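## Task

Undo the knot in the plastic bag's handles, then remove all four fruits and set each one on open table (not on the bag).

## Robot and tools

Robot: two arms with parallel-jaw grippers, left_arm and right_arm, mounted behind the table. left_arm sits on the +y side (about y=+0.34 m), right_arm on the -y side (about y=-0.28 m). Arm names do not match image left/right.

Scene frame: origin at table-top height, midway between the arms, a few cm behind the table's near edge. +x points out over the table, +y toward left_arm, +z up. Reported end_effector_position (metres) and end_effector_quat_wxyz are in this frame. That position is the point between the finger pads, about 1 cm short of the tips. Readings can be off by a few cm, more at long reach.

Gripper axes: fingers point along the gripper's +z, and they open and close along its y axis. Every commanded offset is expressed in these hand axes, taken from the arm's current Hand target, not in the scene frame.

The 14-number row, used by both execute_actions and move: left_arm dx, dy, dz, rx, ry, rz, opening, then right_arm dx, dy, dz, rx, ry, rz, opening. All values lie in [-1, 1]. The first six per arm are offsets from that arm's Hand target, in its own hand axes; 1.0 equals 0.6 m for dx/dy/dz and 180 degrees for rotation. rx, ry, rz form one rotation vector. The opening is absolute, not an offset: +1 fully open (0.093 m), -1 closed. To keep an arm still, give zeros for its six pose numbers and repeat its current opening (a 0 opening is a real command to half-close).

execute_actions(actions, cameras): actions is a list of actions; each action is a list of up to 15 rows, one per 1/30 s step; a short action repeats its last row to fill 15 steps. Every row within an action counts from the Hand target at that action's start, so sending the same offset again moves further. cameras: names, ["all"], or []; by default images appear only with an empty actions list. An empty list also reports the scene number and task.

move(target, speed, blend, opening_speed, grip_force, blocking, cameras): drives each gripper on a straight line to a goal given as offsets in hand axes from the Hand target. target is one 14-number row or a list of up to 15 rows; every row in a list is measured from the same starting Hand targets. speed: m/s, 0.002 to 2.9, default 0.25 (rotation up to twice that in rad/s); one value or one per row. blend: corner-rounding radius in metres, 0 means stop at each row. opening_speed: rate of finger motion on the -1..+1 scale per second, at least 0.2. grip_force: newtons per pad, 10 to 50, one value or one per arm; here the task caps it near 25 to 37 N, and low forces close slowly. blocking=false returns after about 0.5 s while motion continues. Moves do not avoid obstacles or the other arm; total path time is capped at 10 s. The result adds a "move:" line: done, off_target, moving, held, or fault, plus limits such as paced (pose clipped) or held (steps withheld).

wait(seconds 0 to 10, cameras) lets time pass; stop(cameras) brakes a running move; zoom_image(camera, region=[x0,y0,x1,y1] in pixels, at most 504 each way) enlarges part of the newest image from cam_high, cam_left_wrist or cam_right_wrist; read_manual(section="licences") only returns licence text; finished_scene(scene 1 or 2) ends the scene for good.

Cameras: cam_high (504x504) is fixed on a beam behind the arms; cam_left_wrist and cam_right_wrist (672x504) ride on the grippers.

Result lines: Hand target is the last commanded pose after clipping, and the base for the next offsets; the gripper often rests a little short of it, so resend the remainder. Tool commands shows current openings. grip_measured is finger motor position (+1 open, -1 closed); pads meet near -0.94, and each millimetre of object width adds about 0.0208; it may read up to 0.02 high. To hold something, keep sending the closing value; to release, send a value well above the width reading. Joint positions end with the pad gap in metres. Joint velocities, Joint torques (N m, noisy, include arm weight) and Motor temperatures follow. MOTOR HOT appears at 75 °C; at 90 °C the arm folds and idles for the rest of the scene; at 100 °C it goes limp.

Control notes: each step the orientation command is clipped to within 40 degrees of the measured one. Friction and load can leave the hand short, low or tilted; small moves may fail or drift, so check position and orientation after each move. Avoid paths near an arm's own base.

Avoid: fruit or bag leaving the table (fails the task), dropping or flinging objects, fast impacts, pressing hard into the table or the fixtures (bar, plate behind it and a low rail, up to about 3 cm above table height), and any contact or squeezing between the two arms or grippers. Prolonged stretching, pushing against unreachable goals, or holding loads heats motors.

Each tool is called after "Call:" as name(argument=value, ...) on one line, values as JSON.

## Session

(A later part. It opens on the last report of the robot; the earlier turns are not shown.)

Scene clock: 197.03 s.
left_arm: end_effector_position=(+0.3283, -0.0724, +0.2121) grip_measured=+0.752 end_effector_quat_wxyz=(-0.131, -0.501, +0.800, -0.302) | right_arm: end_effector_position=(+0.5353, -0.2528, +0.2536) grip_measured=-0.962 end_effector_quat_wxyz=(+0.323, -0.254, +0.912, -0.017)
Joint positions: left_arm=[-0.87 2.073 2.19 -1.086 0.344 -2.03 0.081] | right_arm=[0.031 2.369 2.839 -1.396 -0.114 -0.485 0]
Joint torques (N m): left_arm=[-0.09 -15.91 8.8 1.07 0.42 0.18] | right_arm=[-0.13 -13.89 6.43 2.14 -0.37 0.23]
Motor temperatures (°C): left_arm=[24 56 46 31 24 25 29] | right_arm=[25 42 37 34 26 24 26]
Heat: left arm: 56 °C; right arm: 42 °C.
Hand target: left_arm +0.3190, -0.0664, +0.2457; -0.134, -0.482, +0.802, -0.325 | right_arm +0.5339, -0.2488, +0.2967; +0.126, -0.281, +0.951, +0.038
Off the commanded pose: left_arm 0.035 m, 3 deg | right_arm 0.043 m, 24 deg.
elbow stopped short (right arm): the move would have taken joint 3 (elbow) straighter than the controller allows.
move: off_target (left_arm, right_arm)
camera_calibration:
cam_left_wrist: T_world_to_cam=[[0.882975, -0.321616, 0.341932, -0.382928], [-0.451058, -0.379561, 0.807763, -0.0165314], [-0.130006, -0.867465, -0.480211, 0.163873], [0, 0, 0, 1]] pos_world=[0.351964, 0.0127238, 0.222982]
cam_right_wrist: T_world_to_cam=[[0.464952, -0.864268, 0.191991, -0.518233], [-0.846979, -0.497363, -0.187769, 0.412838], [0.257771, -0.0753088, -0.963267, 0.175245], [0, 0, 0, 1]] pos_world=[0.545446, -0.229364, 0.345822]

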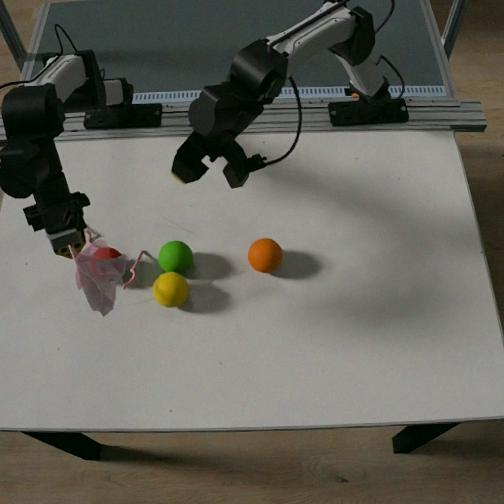

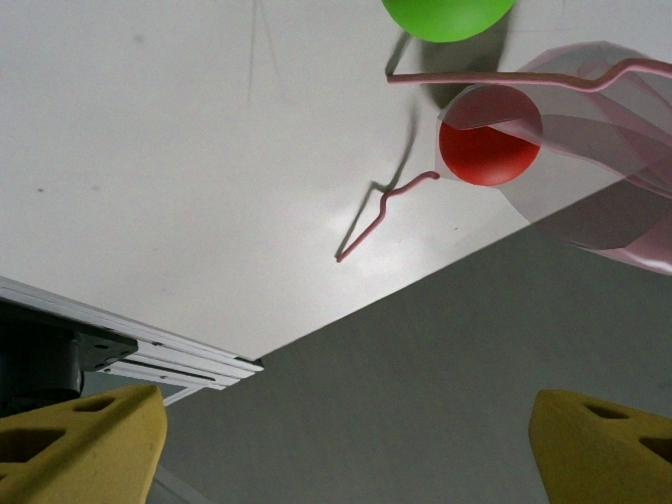

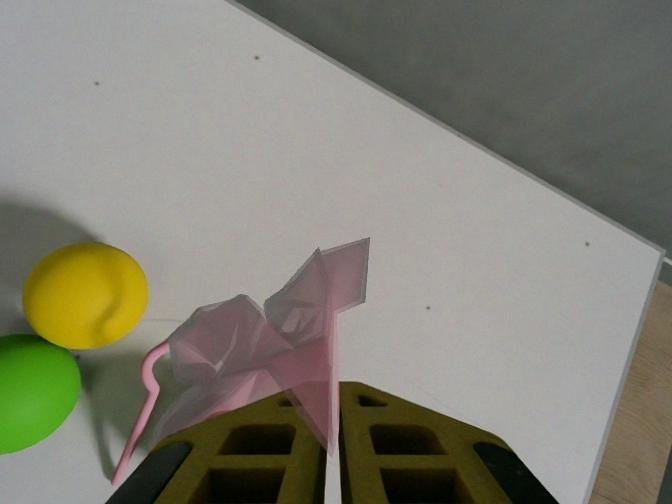

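Call:
move(target=[0,0,0,0,0,0,0.75,-0.016,-0.045,0.211,0,0,0,-1], speed=0.1, cameras=["all"])

Call:
zoom_image(camera="cam_high", region=[50, 190, 210, 350])

Scene clock: 200.50 s.
left_arm: end_effector_position=(+0.3283, -0.0724, +0.2121) grip_measured=+0.752 end_effector_quat_wxyz=(-0.131, -0.501, +0.800, -0.302) | right_arm: end_effector_position=(+0.5752, -0.2509, +0.1741) grip_measured=-0.962 end_effector_quat_wxyz=(+0.290, -0.255, +0.922, -0.007)
Joint positions: left_arm=[-0.87 2.073 2.19 -1.086 0.344 -2.03 0.081] | right_arm=[0.031 2.541 2.84 -1.297 -0.116 -0.485 0]
Joint torques (N m): left_arm=[-0.1 -15.88 8.84 1.06 0.46 0.18] | right_arm=[-0.5 -9.59 6.61 1.94 -0.32 0.1]
Motor temperatures (°C): left_arm=[24 57 46 31 24 25 29] | right_arm=[25 42 37 34 26 24 27]
Heat: left arm: 57 °C; right arm: 42 °C.
Hand target: left_arm +0.3190, -0.0664, +0.2457; -0.134, -0.482, +0.802, -0.325 | right_arm +0.5840, -0.2484, +0.1770; +0.126, -0.281, +0.951, +0.038
Off the commanded pose: left_arm 0.035 m, 3 deg | right_arm 0.010 m, 20 deg.
elbow stopped short (right arm): the move would have taken joint 3 (elbow) straighter than the controller allows.
move: off_target (left_arm, right_arm)
camera_calibration:
cam_left_wrist: T_world_to_cam=[[0.882975, -0.321616, 0.341932, -0.382928], [-0.451058, -0.379561, 0.807763, -0.0165314], [-0.130006, -0.867465, -0.480211, 0.163873], [0, 0, 0, 1]] pos_world=[0.351964, 0.0127238, 0.222982]
cam_right_wrist: T_world_to_cam=[[0.47909, -0.863425, 0.158018, -0.521918], [-0.857285, -0.498928, -0.127014, 0.427673], [0.188507, -0.0746155, -0.979233, 0.131291], [0, 0, 0, 1]] pos_world=[0.591934, -0.227463, 0.265358]

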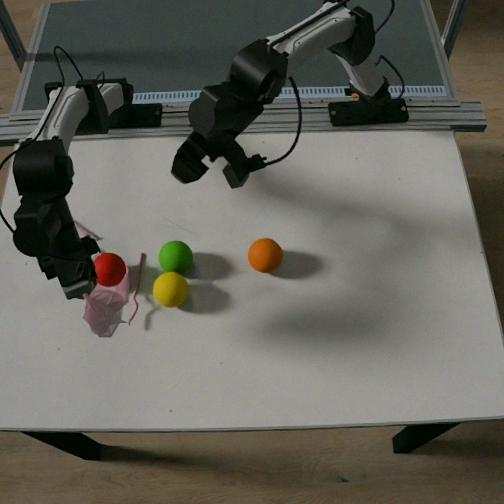

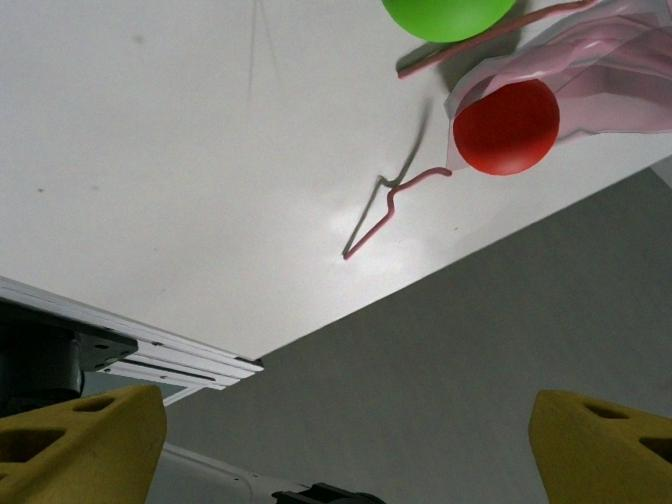

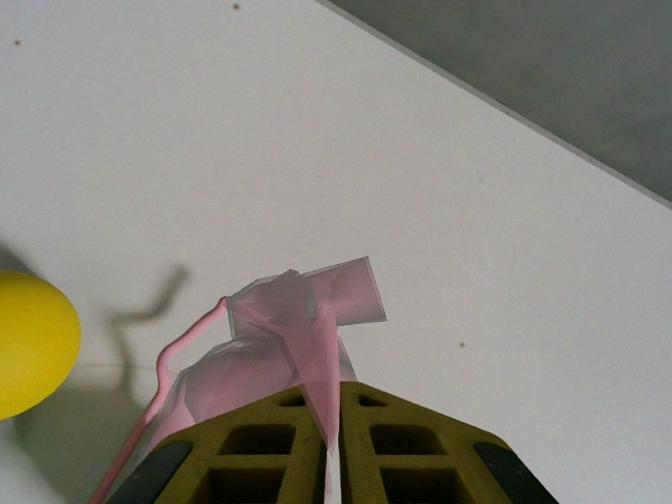

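Scaled by 3.150 from the camera's 504x504 image, which has a finer 720x720 frame.

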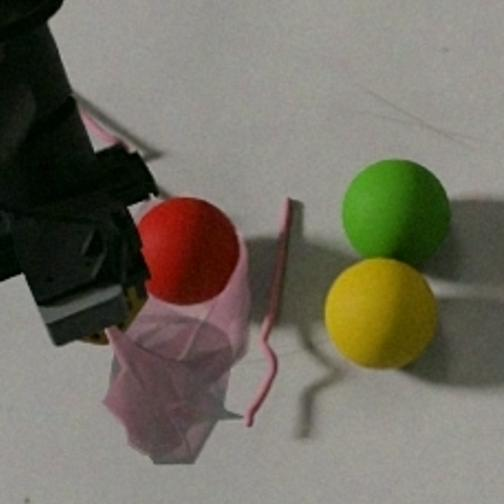

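Call:
move(target=[[0,0,0,0,0,0,0.75,0.047,0,0.177,0,0,0,-1],[0,0,0,0,0,0,0.75,0.047,0,0.177,0,0,0,-0.5],[0,0,0,0,0,0,0.75,0.03,0,-0.1,0,0,0,-0.5]], speed=0.12)

Call:
move(target=[0,0,-0.1,0,0,0,0.75,0.25,0.05,-0.12,0,0,0,0.65], speed=0.15, cameras=["all"])

Call:
zoom_image(camera="cam_high", region=[50, 190, 210, 350])

Scene clock: 205.93 s.
left_arm: end_effector_position=(+0.3283, -0.0724, +0.2121) grip_measured=+0.752 end_effector_quat_wxyz=(-0.131, -0.501, +0.800, -0.302) | right_arm: end_effector_position=(+0.5651, -0.2698, +0.1954) grip_measured=-0.503 end_effector_quat_wxyz=(+0.296, -0.250, +0.922, -0.015)
Joint positions: left_arm=[-0.87 2.073 2.19 -1.086 0.344 -2.03 0.081] | right_arm=[-0.003 2.495 2.84 -1.331 -0.122 -0.507 0.021]
Joint torques (N m): left_arm=[-0.18 -15.82 8.77 1.05 0.41 0.18] | right_arm=[-0.46 -14.53 6.45 1.37 -0.34 0.07]
Motor temperatures (°C): left_arm=[24 59 47 30 24 25 29] | right_arm=[25 44 37 34 26 24 26]
Heat: left arm: 59 °C; right arm: 44 °C.
Hand target: left_arm +0.3190, -0.0664, +0.2457; -0.134, -0.482, +0.802, -0.325 | right_arm +0.5563, -0.2664, +0.2302; +0.126, -0.281, +0.951, +0.038
Off the commanded pose: left_arm 0.035 m, 3 deg | right_arm 0.036 m, 21 deg.
elbow stopped short (right arm): the move would have taken joint 3 (elbow) straighter than the controller allows.
move: off_target (left_arm, right_arm); target 2's new opening was sent with right_arm's hand 0.005 m and 10 deg from that target

Scene clock: 208.17 s.
left_arm: end_effector_position=(+0.3251, -0.0352, +0.2623) grip_measured=+0.752 end_effector_quat_wxyz=(-0.132, -0.500, +0.800, -0.305) | right_arm: end_effector_position=(+0.4136, -0.3359, +0.2473) grip_measured=+0.647 end_effector_quat_wxyz=(+0.197, -0.262, +0.945, -0.001)
Joint positions: left_arm=[-0.813 2.041 2.36 -1.3 0.378 -1.981 0.081] | right_arm=[-0.176 1.993 2.317 -1.538 -0.16 -0.699 0.076]
Joint torques (N m): left_arm=[-0.2 -14.57 8.14 1.07 0.4 0.17] | right_arm=[-0.23 -10.5 3.82 0.92 -0.33 0]
Motor temperatures (°C): left_arm=[24 59 47 30 24 25 29] | right_arm=[25 45 37 34 26 24 26]
Heat: left arm: 59 °C; right arm: 45 °C.
Hand target: left_arm +0.3130, -0.0273, +0.2909; -0.134, -0.482, +0.803, -0.325 | right_arm +0.4027, -0.3301, +0.2606; +0.126, -0.281, +0.951, +0.038
Off the commanded pose: left_arm 0.032 m, 3 deg | right_arm 0.018 m, 9 deg.
joint sent to its limit (right arm) — joint 4 (wrist pitch), lower limit. The joint targets are off in position and orientation.
move: off_target (left_arm, right_arm)
camera_calibration:
cam_left_wrist: T_world_to_cam=[[0.882034, -0.319878, 0.345969, -0.385998], [-0.453175, -0.374836, 0.808784, -0.0438311], [-0.129031, -0.870159, -0.475578, 0.218266], [0, 0, 0, 1]] pos_world=[0.348763, 0.0500246, 0.272796]
cam_right_wrist: T_world_to_cam=[[0.506863, -0.856258, 0.0995634, -0.523931], [-0.862025, -0.5037, 0.0565653, 0.211004], [0.00171559, -0.114497, -0.993422, 0.294531], [0, 0, 0, 1]] pos_world=[0.446947, -0.308615, 0.332823]

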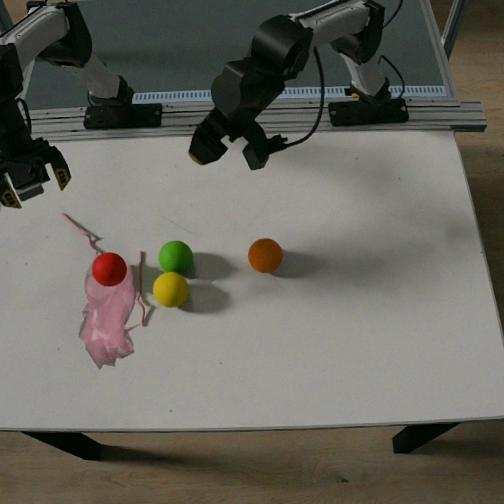

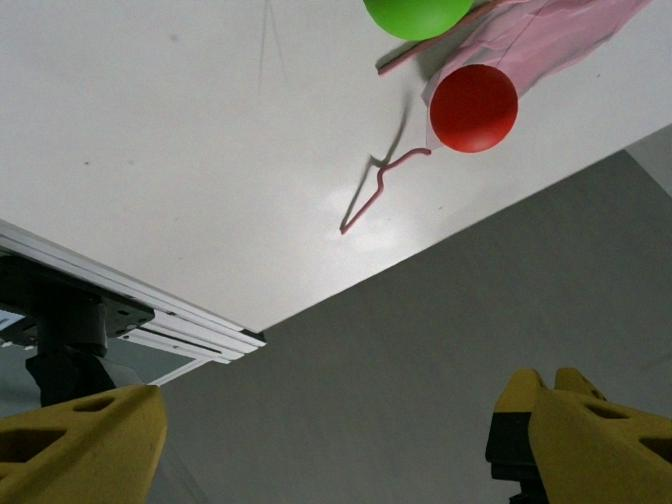

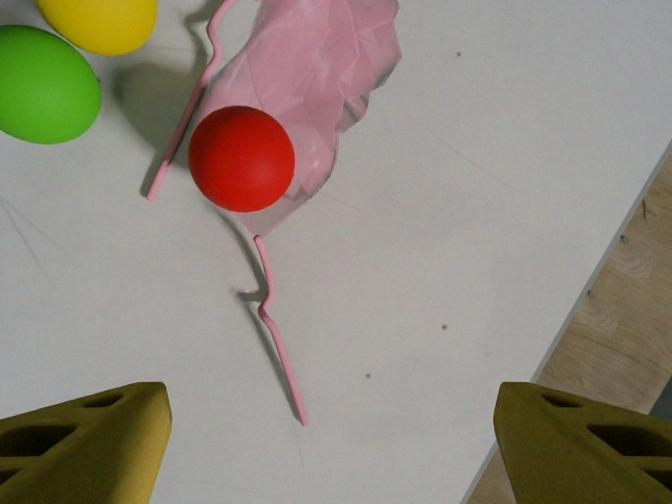

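Scaled by 3.150 from the camera's 504x504 image, which has a finer 720x720 frame.

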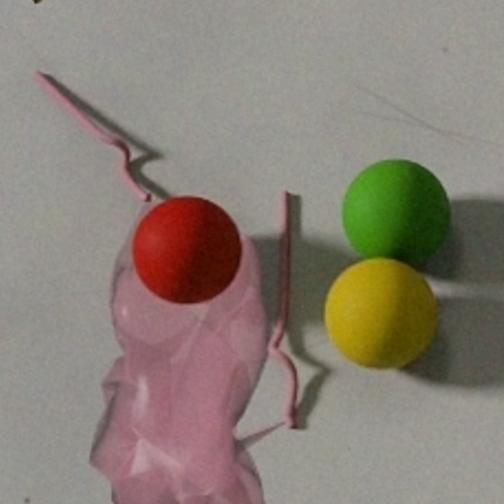

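Call:
move(target=[0,0,0,0,0,0,0.75,-0.107,0.057,0.184,0,0,0,0.68], speed=0.15, cameras=["cam_right_wrist"])

Scene clock: 210.23 s.
left_arm: end_effector_position=(+0.3250, -0.0351, +0.2623) grip_measured=+0.752 end_effector_quat_wxyz=(-0.132, -0.500, +0.800, -0.305) | right_arm: end_effector_position=(+0.4581, -0.2512, +0.1717) grip_measured=+0.677 end_effector_quat_wxyz=(+0.131, -0.284, +0.949, +0.046)
Joint positions: left_arm=[-0.813 2.041 2.36 -1.3 0.378 -1.981 0.081] | right_arm=[0.023 2.235 2.406 -1.517 -0.152 -0.551 0.078]
Joint torques (N m): left_arm=[-0.18 -14.58 8.18 1.03 0.42 0.19] | right_arm=[0.16 -7.87 6.78 0.75 0.07 0.22]
Motor temperatures (°C): left_arm=[24 59 47 30 24 25 29] | right_arm=[25 45 37 34 26 24 26]
Heat: left arm: 59 °C; right arm: 45 °C.
Hand target: left_arm +0.3130, -0.0273, +0.2909; -0.134, -0.482, +0.802, -0.325 | right_arm +0.4602, -0.2520, +0.1708; +0.126, -0.281, +0.951, +0.038
Off the commanded pose: left_arm 0.032 m, 3 deg | right_arm 0.002 m, 1 deg.
move: off_target (left_arm)
camera_calibration:
cam_right_wrist: T_world_to_cam=[[0.561828, -0.826993, -0.0207698, -0.463752], [-0.814831, -0.557552, 0.158702, 0.243613], [-0.142825, -0.0722391, -0.987108, 0.304684], [0, 0, 0, 1]] pos_world=[0.502569, -0.225683, 0.252462]
Images, in order (width x height): cam_right_wrist 672x504.

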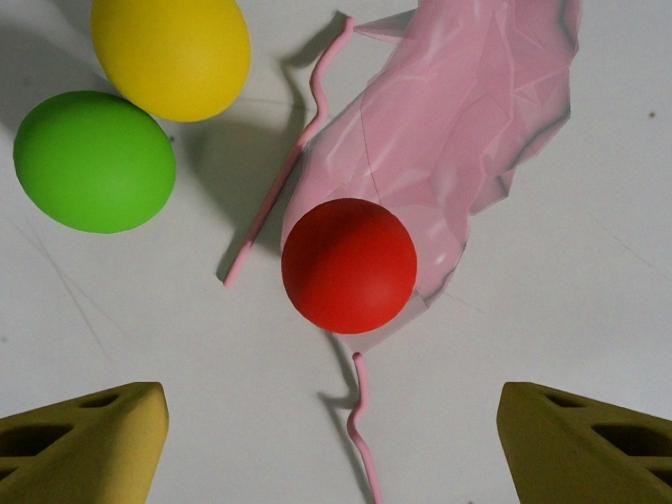

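Call:
move(target=[[0,0,0,0,0,0,0.75,0.036,-0.006,0.206,0,0,0,0.68],[0,0,0,0,0,0,0.75,0.036,-0.006,0.206,0,0,0,-0.05],[0,0,0,0,0,0,0.75,0.01,0,0.06,0,0,0,-0.05]], speed=0.12, opening_speed=0.6, cameras=["all"])

Scene clock: 215.80 s.
left_arm: end_effector_position=(+0.3250, -0.0351, +0.2623) grip_measured=+0.752 end_effector_quat_wxyz=(-0.132, -0.500, +0.800, -0.305) | right_arm: end_effector_position=(+0.4640, -0.2508, +0.1069) grip_measured=+0.364 end_effector_quat_wxyz=(+0.105, -0.281, +0.952, +0.053)
Joint positions: left_arm=[-0.813 2.041 2.36 -1.3 0.378 -1.981 0.081] | right_arm=[0.023 2.235 2.149 -1.312 -0.151 -0.547 0.063]
Joint torques (N m): left_arm=[-0.1 -14.54 8.31 1.02 0.43 0.2] | right_arm=[0.57 -13.04 7.23 0.54 0.04 0.24]
Motor temperatures (°C): left_arm=[24 60 47 30 24 25 29] | right_arm=[25 45 37 34 26 24 26]
Heat: left arm: 60 °C; right arm: 45 °C.
Hand target: left_arm +0.3130, -0.0273, +0.2909; -0.134, -0.482, +0.802, -0.325 | right_arm +0.4633, -0.2500, +0.1345; +0.126, -0.281, +0.951, +0.038
Off the commanded pose: left_arm 0.032 m, 3 deg | right_arm 0.028 m, 3 deg.
move: off_target (left_arm, right_arm); target 2's new opening was sent with right_arm's hand 0.011 m and 2 deg from that target
camera_calibration:
cam_left_wrist: T_world_to_cam=[[0.88212, -0.319949, 0.345683, -0.38588], [-0.45298, -0.375047, 0.808795, -0.0437728], [-0.129125, -0.870042, -0.475767, 0.218384], [0, 0, 0, 1]] pos_world=[0.348763, 0.0501245, 0.272695]
cam_right_wrist: T_world_to_cam=[[0.556523, -0.82933, -0.0499333, -0.462977], [-0.807536, -0.554073, 0.202211, 0.251832], [-0.195366, -0.0722119, -0.978068, 0.265044], [0, 0, 0, 1]] pos_world=[0.512802, -0.225288, 0.18519]

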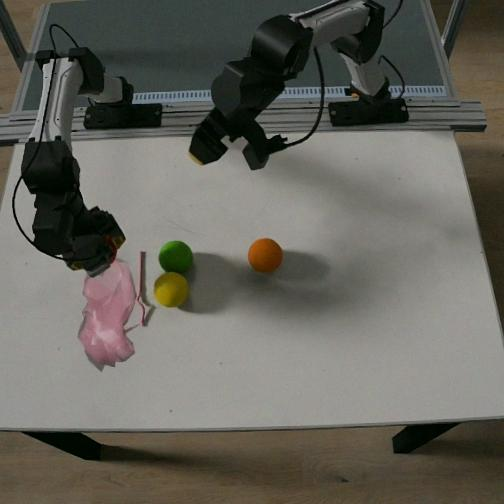

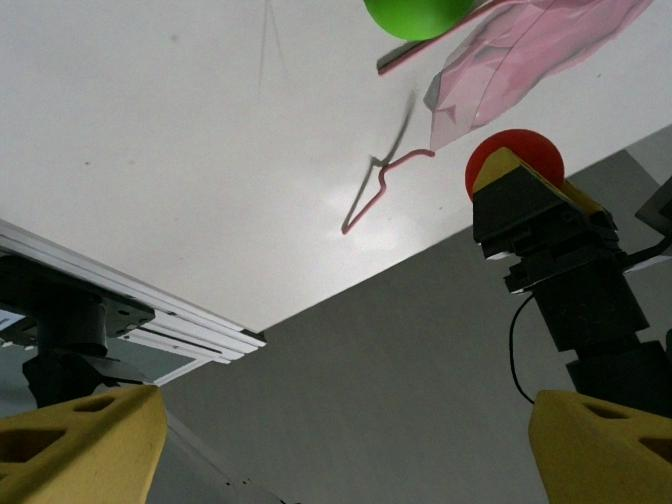

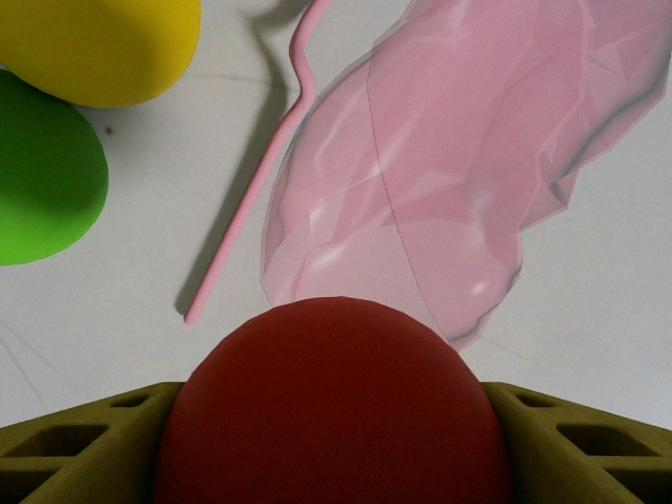

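Call:
move(target=[[0,0,0,0,0,0,0.75,0.149,0.2,-0.039,0,0,0,-0.05],[0,0,0,0,0,0,0.75,0.173,0.2,0.057,0,0,0,-0.05]], speed=0.15, cameras=["all"])

Scene clock: 218.80 s.
left_arm: end_effector_position=(+0.3250, -0.0351, +0.2623) grip_measured=+0.752 end_effector_quat_wxyz=(-0.132, -0.500, +0.800, -0.305) | right_arm: end_effector_position=(+0.3176, -0.1984, +0.0717) grip_measured=+0.364 end_effector_quat_wxyz=(+0.116, -0.284, +0.951, +0.048)
Joint positions: left_arm=[-0.813 2.041 2.36 -1.3 0.378 -1.981 0.081] | right_arm=[0.207 1.639 1.185 -0.9 -0.109 -0.37 0.063]
Joint torques (N m): left_arm=[-0.1 -14.64 8.23 1.03 0.45 0.21] | right_arm=[0.4 -6.19 5.01 1.13 0.01 0.24]
Motor temperatures (°C): left_arm=[24 61 47 30 24 25 29] | right_arm=[25 45 37 34 26 24 26]
Heat: left arm: 61 °C; right arm: 45 °C.
Hand target: left_arm +0.3130, -0.0273, +0.2909; -0.134, -0.482, +0.802, -0.325 | right_arm +0.3214, -0.1988, +0.0744; +0.126, -0.281, +0.951, +0.038
Off the commanded pose: left_arm 0.032 m, 3 deg | right_arm 0.005 m, 2 deg.
move: off_target (left_arm)
camera_calibration:
cam_left_wrist: T_world_to_cam=[[0.88212, -0.319949, 0.345683, -0.38588], [-0.45298, -0.375047, 0.808795, -0.0437728], [-0.129125, -0.870042, -0.475767, 0.218384], [0, 0, 0, 1]] pos_world=[0.348763, 0.0501245, 0.272695]
cam_right_wrist: T_world_to_cam=[[0.560672, -0.827383, -0.0329174, -0.342016], [-0.80987, -0.556218, 0.186366, 0.171182], [-0.172505, -0.0778314, -0.981929, 0.197662], [0, 0, 0, 1]] pos_world=[0.364491, -0.172379, 0.150929]

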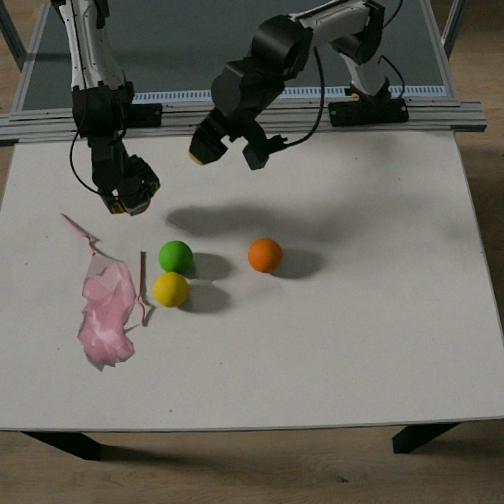

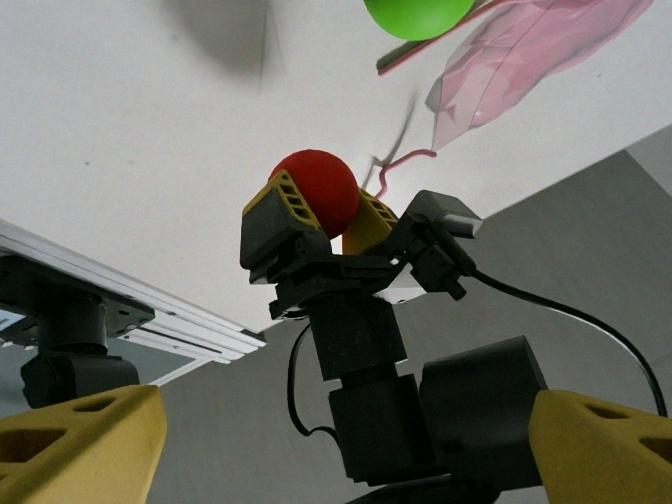

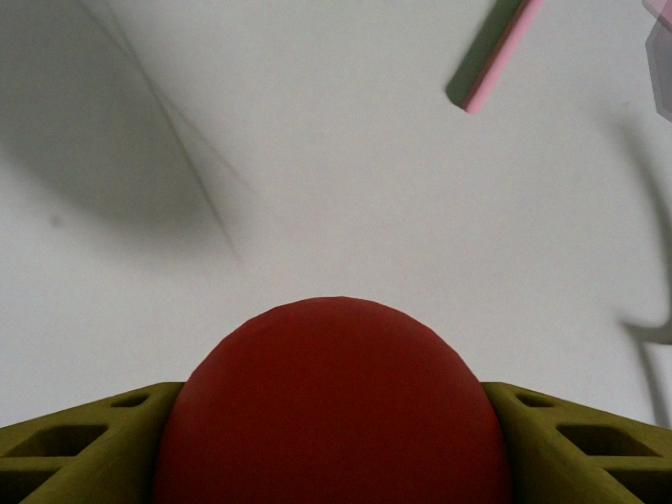

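Call:
move(target=[0,0,0,0,0,0,0.75,0.009,0,0.032,0,0,0,-0.05], speed=0.08)

Call:
move(target=[0,0,0,0,0,0,0.75,0.004,0,0.012,0,0,0,-0.05], speed=0.05)

Call:
move(target=[0,0,0,0,0,0,0.75,0.003,0,0.01,0,0,0,-0.05], speed=0.05)

Scene clock: 220.13 s.
left_arm: end_effector_position=(+0.3250, -0.0351, +0.2623) grip_measured=+0.752 end_effector_quat_wxyz=(-0.132, -0.500, +0.800, -0.305) | right_arm: end_effector_position=(+0.3182, -0.1982, +0.0576) grip_measured=+0.364 end_effector_quat_wxyz=(+0.125, -0.284, +0.950, +0.047)
Joint positions: left_arm=[-0.813 2.041 2.36 -1.3 0.378 -1.981 0.081] | right_arm=[0.207 1.639 1.124 -0.82 -0.109 -0.37 0.063]
Joint torques (N m): left_arm=[-0.21 -14.53 8.2 1.03 0.43 0.21] | right_arm=[0.18 -4.81 4.92 1.14 0.05 0.21]
Motor temperatures (°C): left_arm=[24 61 47 30 24 25 29] | right_arm=[25 45 37 34 26 24 26]
Heat: left arm: 61 °C; right arm: 45 °C.
Hand target: left_arm +0.3130, -0.0273, +0.2909; -0.134, -0.482, +0.802, -0.325 | right_arm +0.3213, -0.1989, +0.0545; +0.126, -0.281, +0.951, +0.038
Off the commanded pose: left_arm 0.032 m, 3 deg | right_arm 0.004 m, 1 deg.
move: off_target (left_arm)

Scene clock: 221.17 s.
left_arm: end_effector_position=(+0.3250, -0.0351, +0.2623) grip_measured=+0.752 end_effector_quat_wxyz=(-0.132, -0.500, +0.800, -0.305) | right_arm: end_effector_position=(+0.3178, -0.1982, +0.0520) grip_measured=+0.364 end_effector_quat_wxyz=(+0.127, -0.284, +0.949, +0.047)
Joint positions: left_arm=[-0.813 2.041 2.36 -1.3 0.378 -1.981 0.081] | right_arm=[0.207 1.639 1.099 -0.79 -0.109 -0.37 0.063]
Joint torques (N m): left_arm=[-0.01 -14.53 8.16 1.05 0.43 0.17] | right_arm=[0.09 -4.29 4.66 1.18 0.07 0.19]
Motor temperatures (°C): left_arm=[24 61 47 30 24 25 29] | right_arm=[25 45 37 34 26 24 26]
Heat: left arm: 61 °C; right arm: 45 °C.
Hand target: left_arm +0.3130, -0.0273, +0.2909; -0.134, -0.482, +0.802, -0.325 | right_arm +0.3209, -0.1992, +0.0469; +0.126, -0.281, +0.951, +0.038
Off the commanded pose: left_arm 0.032 m, 3 deg | right_arm 0.006 m, 1 deg.
move: off_target (left_arm)

Scene clock: 222.20 s.
left_arm: end_effector_position=(+0.3250, -0.0351, +0.2623) grip_measured=+0.752 end_effector_quat_wxyz=(-0.132, -0.500, +0.800, -0.305) | right_arm: end_effector_position=(+0.3176, -0.1982, +0.0442) grip_measured=+0.364 end_effector_quat_wxyz=(+0.125, -0.284, +0.949, +0.047)
Joint positions: left_arm=[-0.813 2.041 2.36 -1.3 0.378 -1.981 0.081] | right_arm=[0.207 1.651 1.081 -0.764 -0.109 -0.37 0.063]
Joint torques (N m): left_arm=[-0.03 -14.65 8.21 1.04 0.45 0.16] | right_arm=[0.18 -4.64 4.86 1.18 0.05 0.24]
Motor temperatures (°C): left_arm=[24 61 47 30 24 25 29] | right_arm=[25 45 37 34 26 24 26]
Heat: left arm: 61 °C; right arm: 45 °C.
Hand target: left_arm +0.3130, -0.0273, +0.2909; -0.134, -0.482, +0.802, -0.325 | right_arm +0.3208, -0.1992, +0.0407; +0.126, -0.281, +0.951, +0.038
Off the commanded pose: left_arm 0.032 m, 3 deg | right_arm 0.005 m, 1 deg.
move: off_target (left_arm)

Call:
move(target=[0,0,0,0,0,0,0.75,0.0025,0,0.009,0,0,0,-0.05], speed=0.05, cameras=["cam_left_wrist"])

Scene clock: 223.30 s.
left_arm: end_effector_position=(+0.3250, -0.0351, +0.2623) grip_measured=+0.752 end_effector_quat_wxyz=(-0.132, -0.500, +0.800, -0.305) | right_arm: end_effector_position=(+0.3177, -0.1982, +0.0390) grip_measured=+0.364 end_effector_quat_wxyz=(+0.126, -0.284, +0.949, +0.047)
Joint positions: left_arm=[-0.813 2.041 2.36 -1.3 0.378 -1.981 0.081] | right_arm=[0.207 1.657 1.066 -0.741 -0.109 -0.37 0.063]
Joint torques (N m): left_arm=[-0.17 -14.58 8.28 1.02 0.43 0.22] | right_arm=[0.16 -4.77 4.72 1.18 0.04 0.21]
Motor temperatures (°C): left_arm=[24 61 47 30 24 25 29] | right_arm=[25 44 37 34 26 24 26]
Heat: left arm: 61 °C; right arm: 44 °C.
Hand target: left_arm +0.3130, -0.0273, +0.2909; -0.134, -0.482, +0.802, -0.325 | right_arm +0.3207, -0.1993, +0.0351; +0.126, -0.281, +0.951, +0.038
Off the commanded pose: left_arm 0.032 m, 3 deg | right_arm 0.005 m, 1 deg.
move: off_target (left_arm)
camera_calibration:
cam_left_wrist: T_world_to_cam=[[0.88212, -0.319949, 0.345683, -0.38588], [-0.45298, -0.375047, 0.808795, -0.0437728], [-0.129125, -0.870042, -0.475767, 0.218384], [0, 0, 0, 1]] pos_world=[0.348763, 0.0501245, 0.272695]
Images, in order (width x height): cam_left_wrist 672x504.

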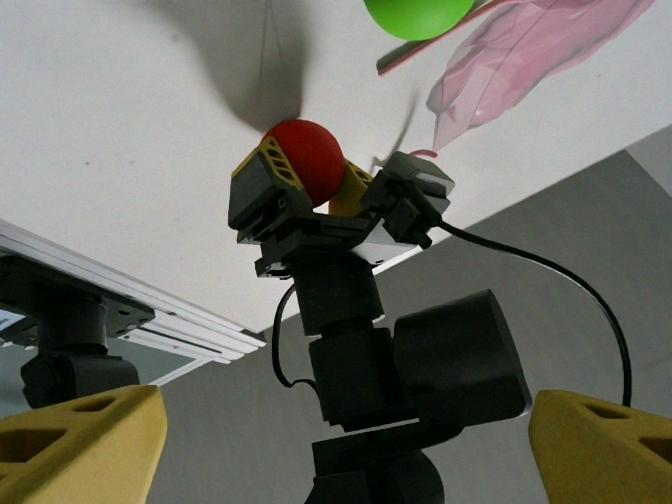

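Call:
move(target=[0,0,0,0,0,0,0.75,0.0025,0,0.009,0,0,0,-0.05], speed=0.05)

Call:
move(target=[0,0,0,0,0,0,0.75,0.0025,0,0.009,0,0,0,-0.05], speed=0.05, cameras=["cam_right_wrist","cam_left_wrist"])

Scene clock: 224.40 s.
left_arm: end_effector_position=(+0.3250, -0.0351, +0.2623) grip_measured=+0.752 end_effector_quat_wxyz=(-0.132, -0.500, +0.800, -0.305) | right_arm: end_effector_position=(+0.3176, -0.1982, +0.0337) grip_measured=+0.364 end_effector_quat_wxyz=(+0.125, -0.284, +0.949, +0.047)
Joint positions: left_arm=[-0.813 2.041 2.36 -1.3 0.378 -1.981 0.081] | right_arm=[0.207 1.665 1.052 -0.721 -0.109 -0.37 0.063]
Joint torques (N m): left_arm=[-0.17 -14.57 8.27 1.03 0.46 0.21] | right_arm=[0.1 -4.75 4.71 1.19 0.07 0.2]
Motor temperatures (°C): left_arm=[24 61 47 30 24 25 29] | right_arm=[25 44 37 34 26 24 26]
Heat: left arm: 61 °C; right arm: 44 °C.
Hand target: left_arm +0.3130, -0.0273, +0.2909; -0.134, -0.482, +0.802, -0.325 | right_arm +0.3207, -0.1993, +0.0295; +0.126, -0.281, +0.951, +0.038
Off the commanded pose: left_arm 0.032 m, 3 deg | right_arm 0.005 m, 1 deg.
move: off_target (left_arm)

Scene clock: 225.40 s.
left_arm: end_effector_position=(+0.3250, -0.0351, +0.2623) grip_measured=+0.752 end_effector_quat_wxyz=(-0.132, -0.500, +0.800, -0.305) | right_arm: end_effector_position=(+0.3184, -0.1980, +0.0326) grip_measured=+0.364 end_effector_quat_wxyz=(+0.128, -0.284, +0.949, +0.046)
Joint positions: left_arm=[-0.813 2.041 2.36 -1.3 0.378 -1.981 0.081] | right_arm=[0.207 1.665 1.046 -0.708 -0.109 -0.37 0.063]
Joint torques (N m): left_arm=[-0.17 -14.58 8.23 1.05 0.44 0.2] | right_arm=[0.27 -4.14 4.04 1.32 0.03 0.19]
Motor temperatures (°C): left_arm=[24 61 47 30 24 25 29] | right_arm=[25 44 37 34 26 24 26]
Heat: left arm: 61 °C; right arm: 44 °C.
Hand target: left_arm +0.3130, -0.0273, +0.2909; -0.134, -0.482, +0.802, -0.325 | right_arm +0.3206, -0.1993, +0.0238; +0.126, -0.281, +0.951, +0.038
Off the commanded pose: left_arm 0.032 m, 3 deg | right_arm 0.009 m, 1 deg.
move: off_target (left_arm)
camera_calibration:
cam_left_wrist: T_world_to_cam=[[0.88212, -0.319949, 0.345683, -0.38588], [-0.45298, -0.375047, 0.808795, -0.0437728], [-0.129125, -0.870042, -0.475767, 0.218384], [0, 0, 0, 1]] pos_world=[0.348763, 0.0501245, 0.272695]
cam_right_wrist: T_world_to_cam=[[0.56118, -0.827372, -0.0230636, -0.343877], [-0.814368, -0.556911, 0.163262, 0.181361], [-0.147923, -0.0728373, -0.986313, 0.152788], [0, 0, 0, 1]] pos_world=[0.363272, -0.172384, 0.113156]
Images, in order (width x height): cam_left_wrist 672x504, cam_right_wrist 672x504.

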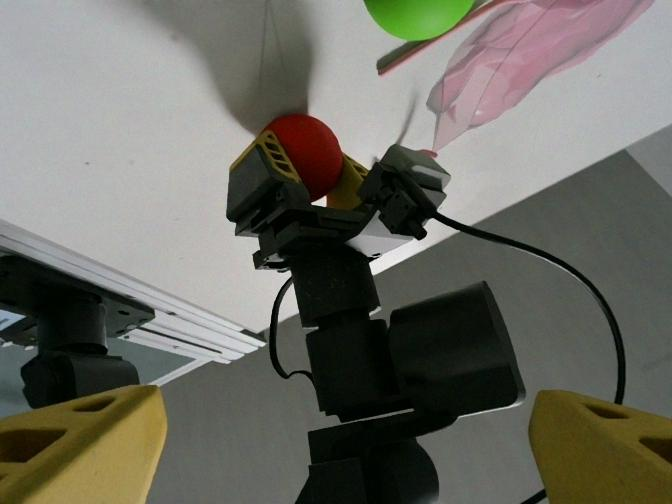

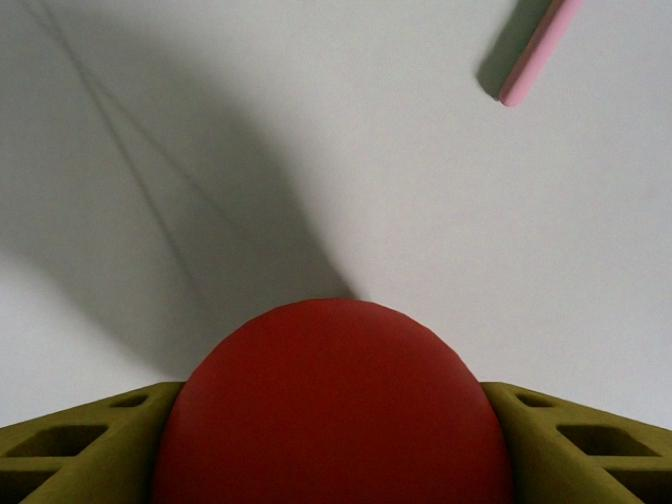

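Stalled: on the table. Relax, open, retreat.

Call:
move(target=[[0,0,0,0,0,0,0.75,-0.002,0,-0.01,0,0,0,-0.05],[0,0,0,0,0,0,0.75,-0.002,0,-0.01,0,0,0,0.68]], speed=0.05, opening_speed=0.4)

Call:
move(target=[0,0,0,0,0,0,0.75,-0.03,0,-0.25,0,0,0,0.68], speed=0.12, cameras=["all"])

Call:
zoom_image(camera="cam_high", region=[50, 190, 210, 350])

Scene clock: 228.93 s.
left_arm: end_effector_position=(+0.3250, -0.0351, +0.2623) grip_measured=+0.752 end_effector_quat_wxyz=(-0.132, -0.500, +0.800, -0.305) | right_arm: end_effector_position=(+0.3184, -0.1980, +0.0326) grip_measured=+0.677 end_effector_quat_wxyz=(+0.128, -0.284, +0.949, +0.046)
Joint positions: left_arm=[-0.813 2.041 2.36 -1.3 0.378 -1.981 0.081] | right_arm=[0.207 1.665 1.046 -0.708 -0.108 -0.37 0.078]
Joint torques (N m): left_arm=[-0.14 -14.67 8.25 1.03 0.44 0.19] | right_arm=[0.02 -4.93 5.09 1.06 0.05 0.2]
Motor temperatures (°C): left_arm=[24 62 47 30 24 25 29] | right_arm=[25 44 37 34 26 24 26]
Heat: left arm: 62 °C; right arm: 44 °C.
Hand target: left_arm +0.3130, -0.0273, +0.2909; -0.134, -0.482, +0.802, -0.325 | right_arm +0.3203, -0.1995, +0.0299; +0.126, -0.281, +0.951, +0.038
Off the commanded pose: left_arm 0.032 m, 3 deg | right_arm 0.004 m, 1 deg.
move: off_target (left_arm)

Scene clock: 231.13 s.
left_arm: end_effector_position=(+0.3250, -0.0351, +0.2623) grip_measured=+0.752 end_effector_quat_wxyz=(-0.132, -0.500, +0.800, -0.305) | right_arm: end_effector_position=(+0.3041, -0.2079, +0.1639) grip_measured=+0.677 end_effector_quat_wxyz=(+0.111, -0.276, +0.953, +0.047)
Joint positions: left_arm=[-0.813 2.041 2.36 -1.3 0.378 -1.981 0.081] | right_arm=[0.189 1.58 1.495 -1.277 -0.108 -0.373 0.078]
Joint torques (N m): left_arm=[-0.23 -14.52 8.12 1.01 0.45 0.19] | right_arm=[-0.5 -7.24 6.98 0.63 0.02 0.04]
Motor temperatures (°C): left_arm=[24 62 47 30 24 25 29] | right_arm=[25 43 37 33 26 24 26]
Heat: left arm: 62 °C; right arm: 43 °C.
Hand target: left_arm +0.3130, -0.0273, +0.2909; -0.134, -0.482, +0.802, -0.325 | right_arm +0.3021, -0.2115, +0.1794; +0.126, -0.281, +0.951, +0.038
Off the commanded pose: left_arm 0.032 m, 3 deg | right_arm 0.016 m, 2 deg.
move: off_target (left_arm, right_arm)
camera_calibration:
cam_left_wrist: T_world_to_cam=[[0.88212, -0.319949, 0.345683, -0.38588], [-0.45298, -0.375047, 0.808795, -0.0437728], [-0.129125, -0.870042, -0.475767, 0.218384], [0, 0, 0, 1]] pos_world=[0.348763, 0.0501245, 0.272695]
cam_right_wrist: T_world_to_cam=[[0.547475, -0.836063, -0.0356197, -0.336604], [-0.816683, -0.543098, 0.195123, 0.141112], [-0.18248, -0.0777351, -0.980132, 0.287966], [0, 0, 0, 1]] pos_world=[0.352075, -0.182399, 0.242721]

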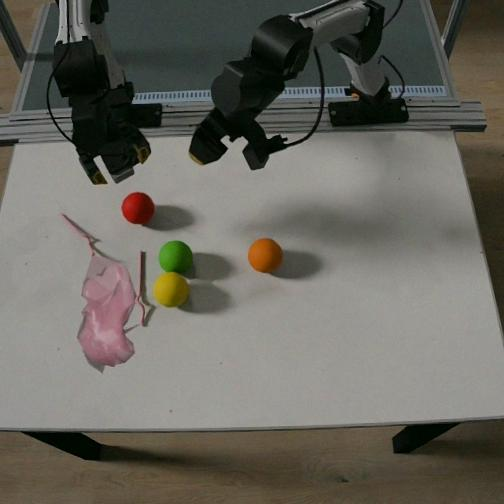

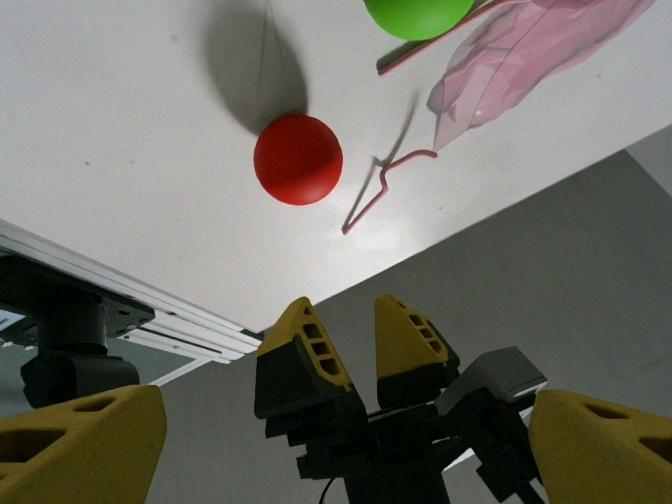

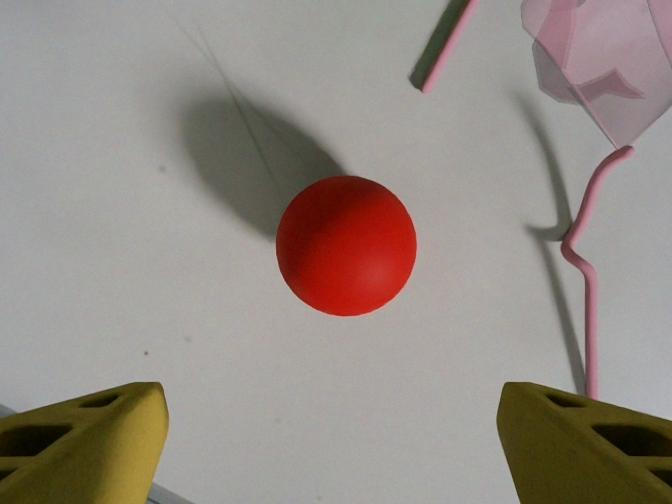

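Scaled by 3.150 from the camera's 504x504 image, which has a finer 720x720 frame.

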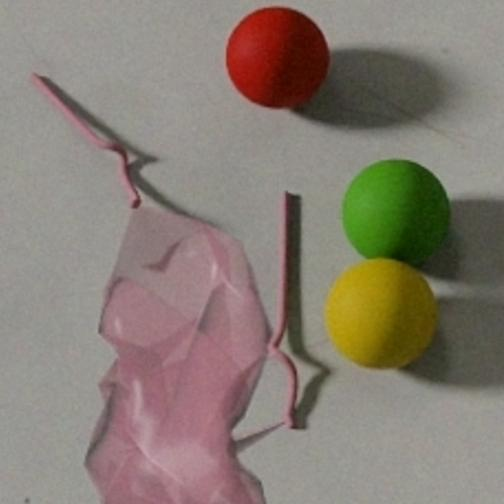

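All four are out.

Call:
finished_scene(scene=2)

The scene is finished: the task was done.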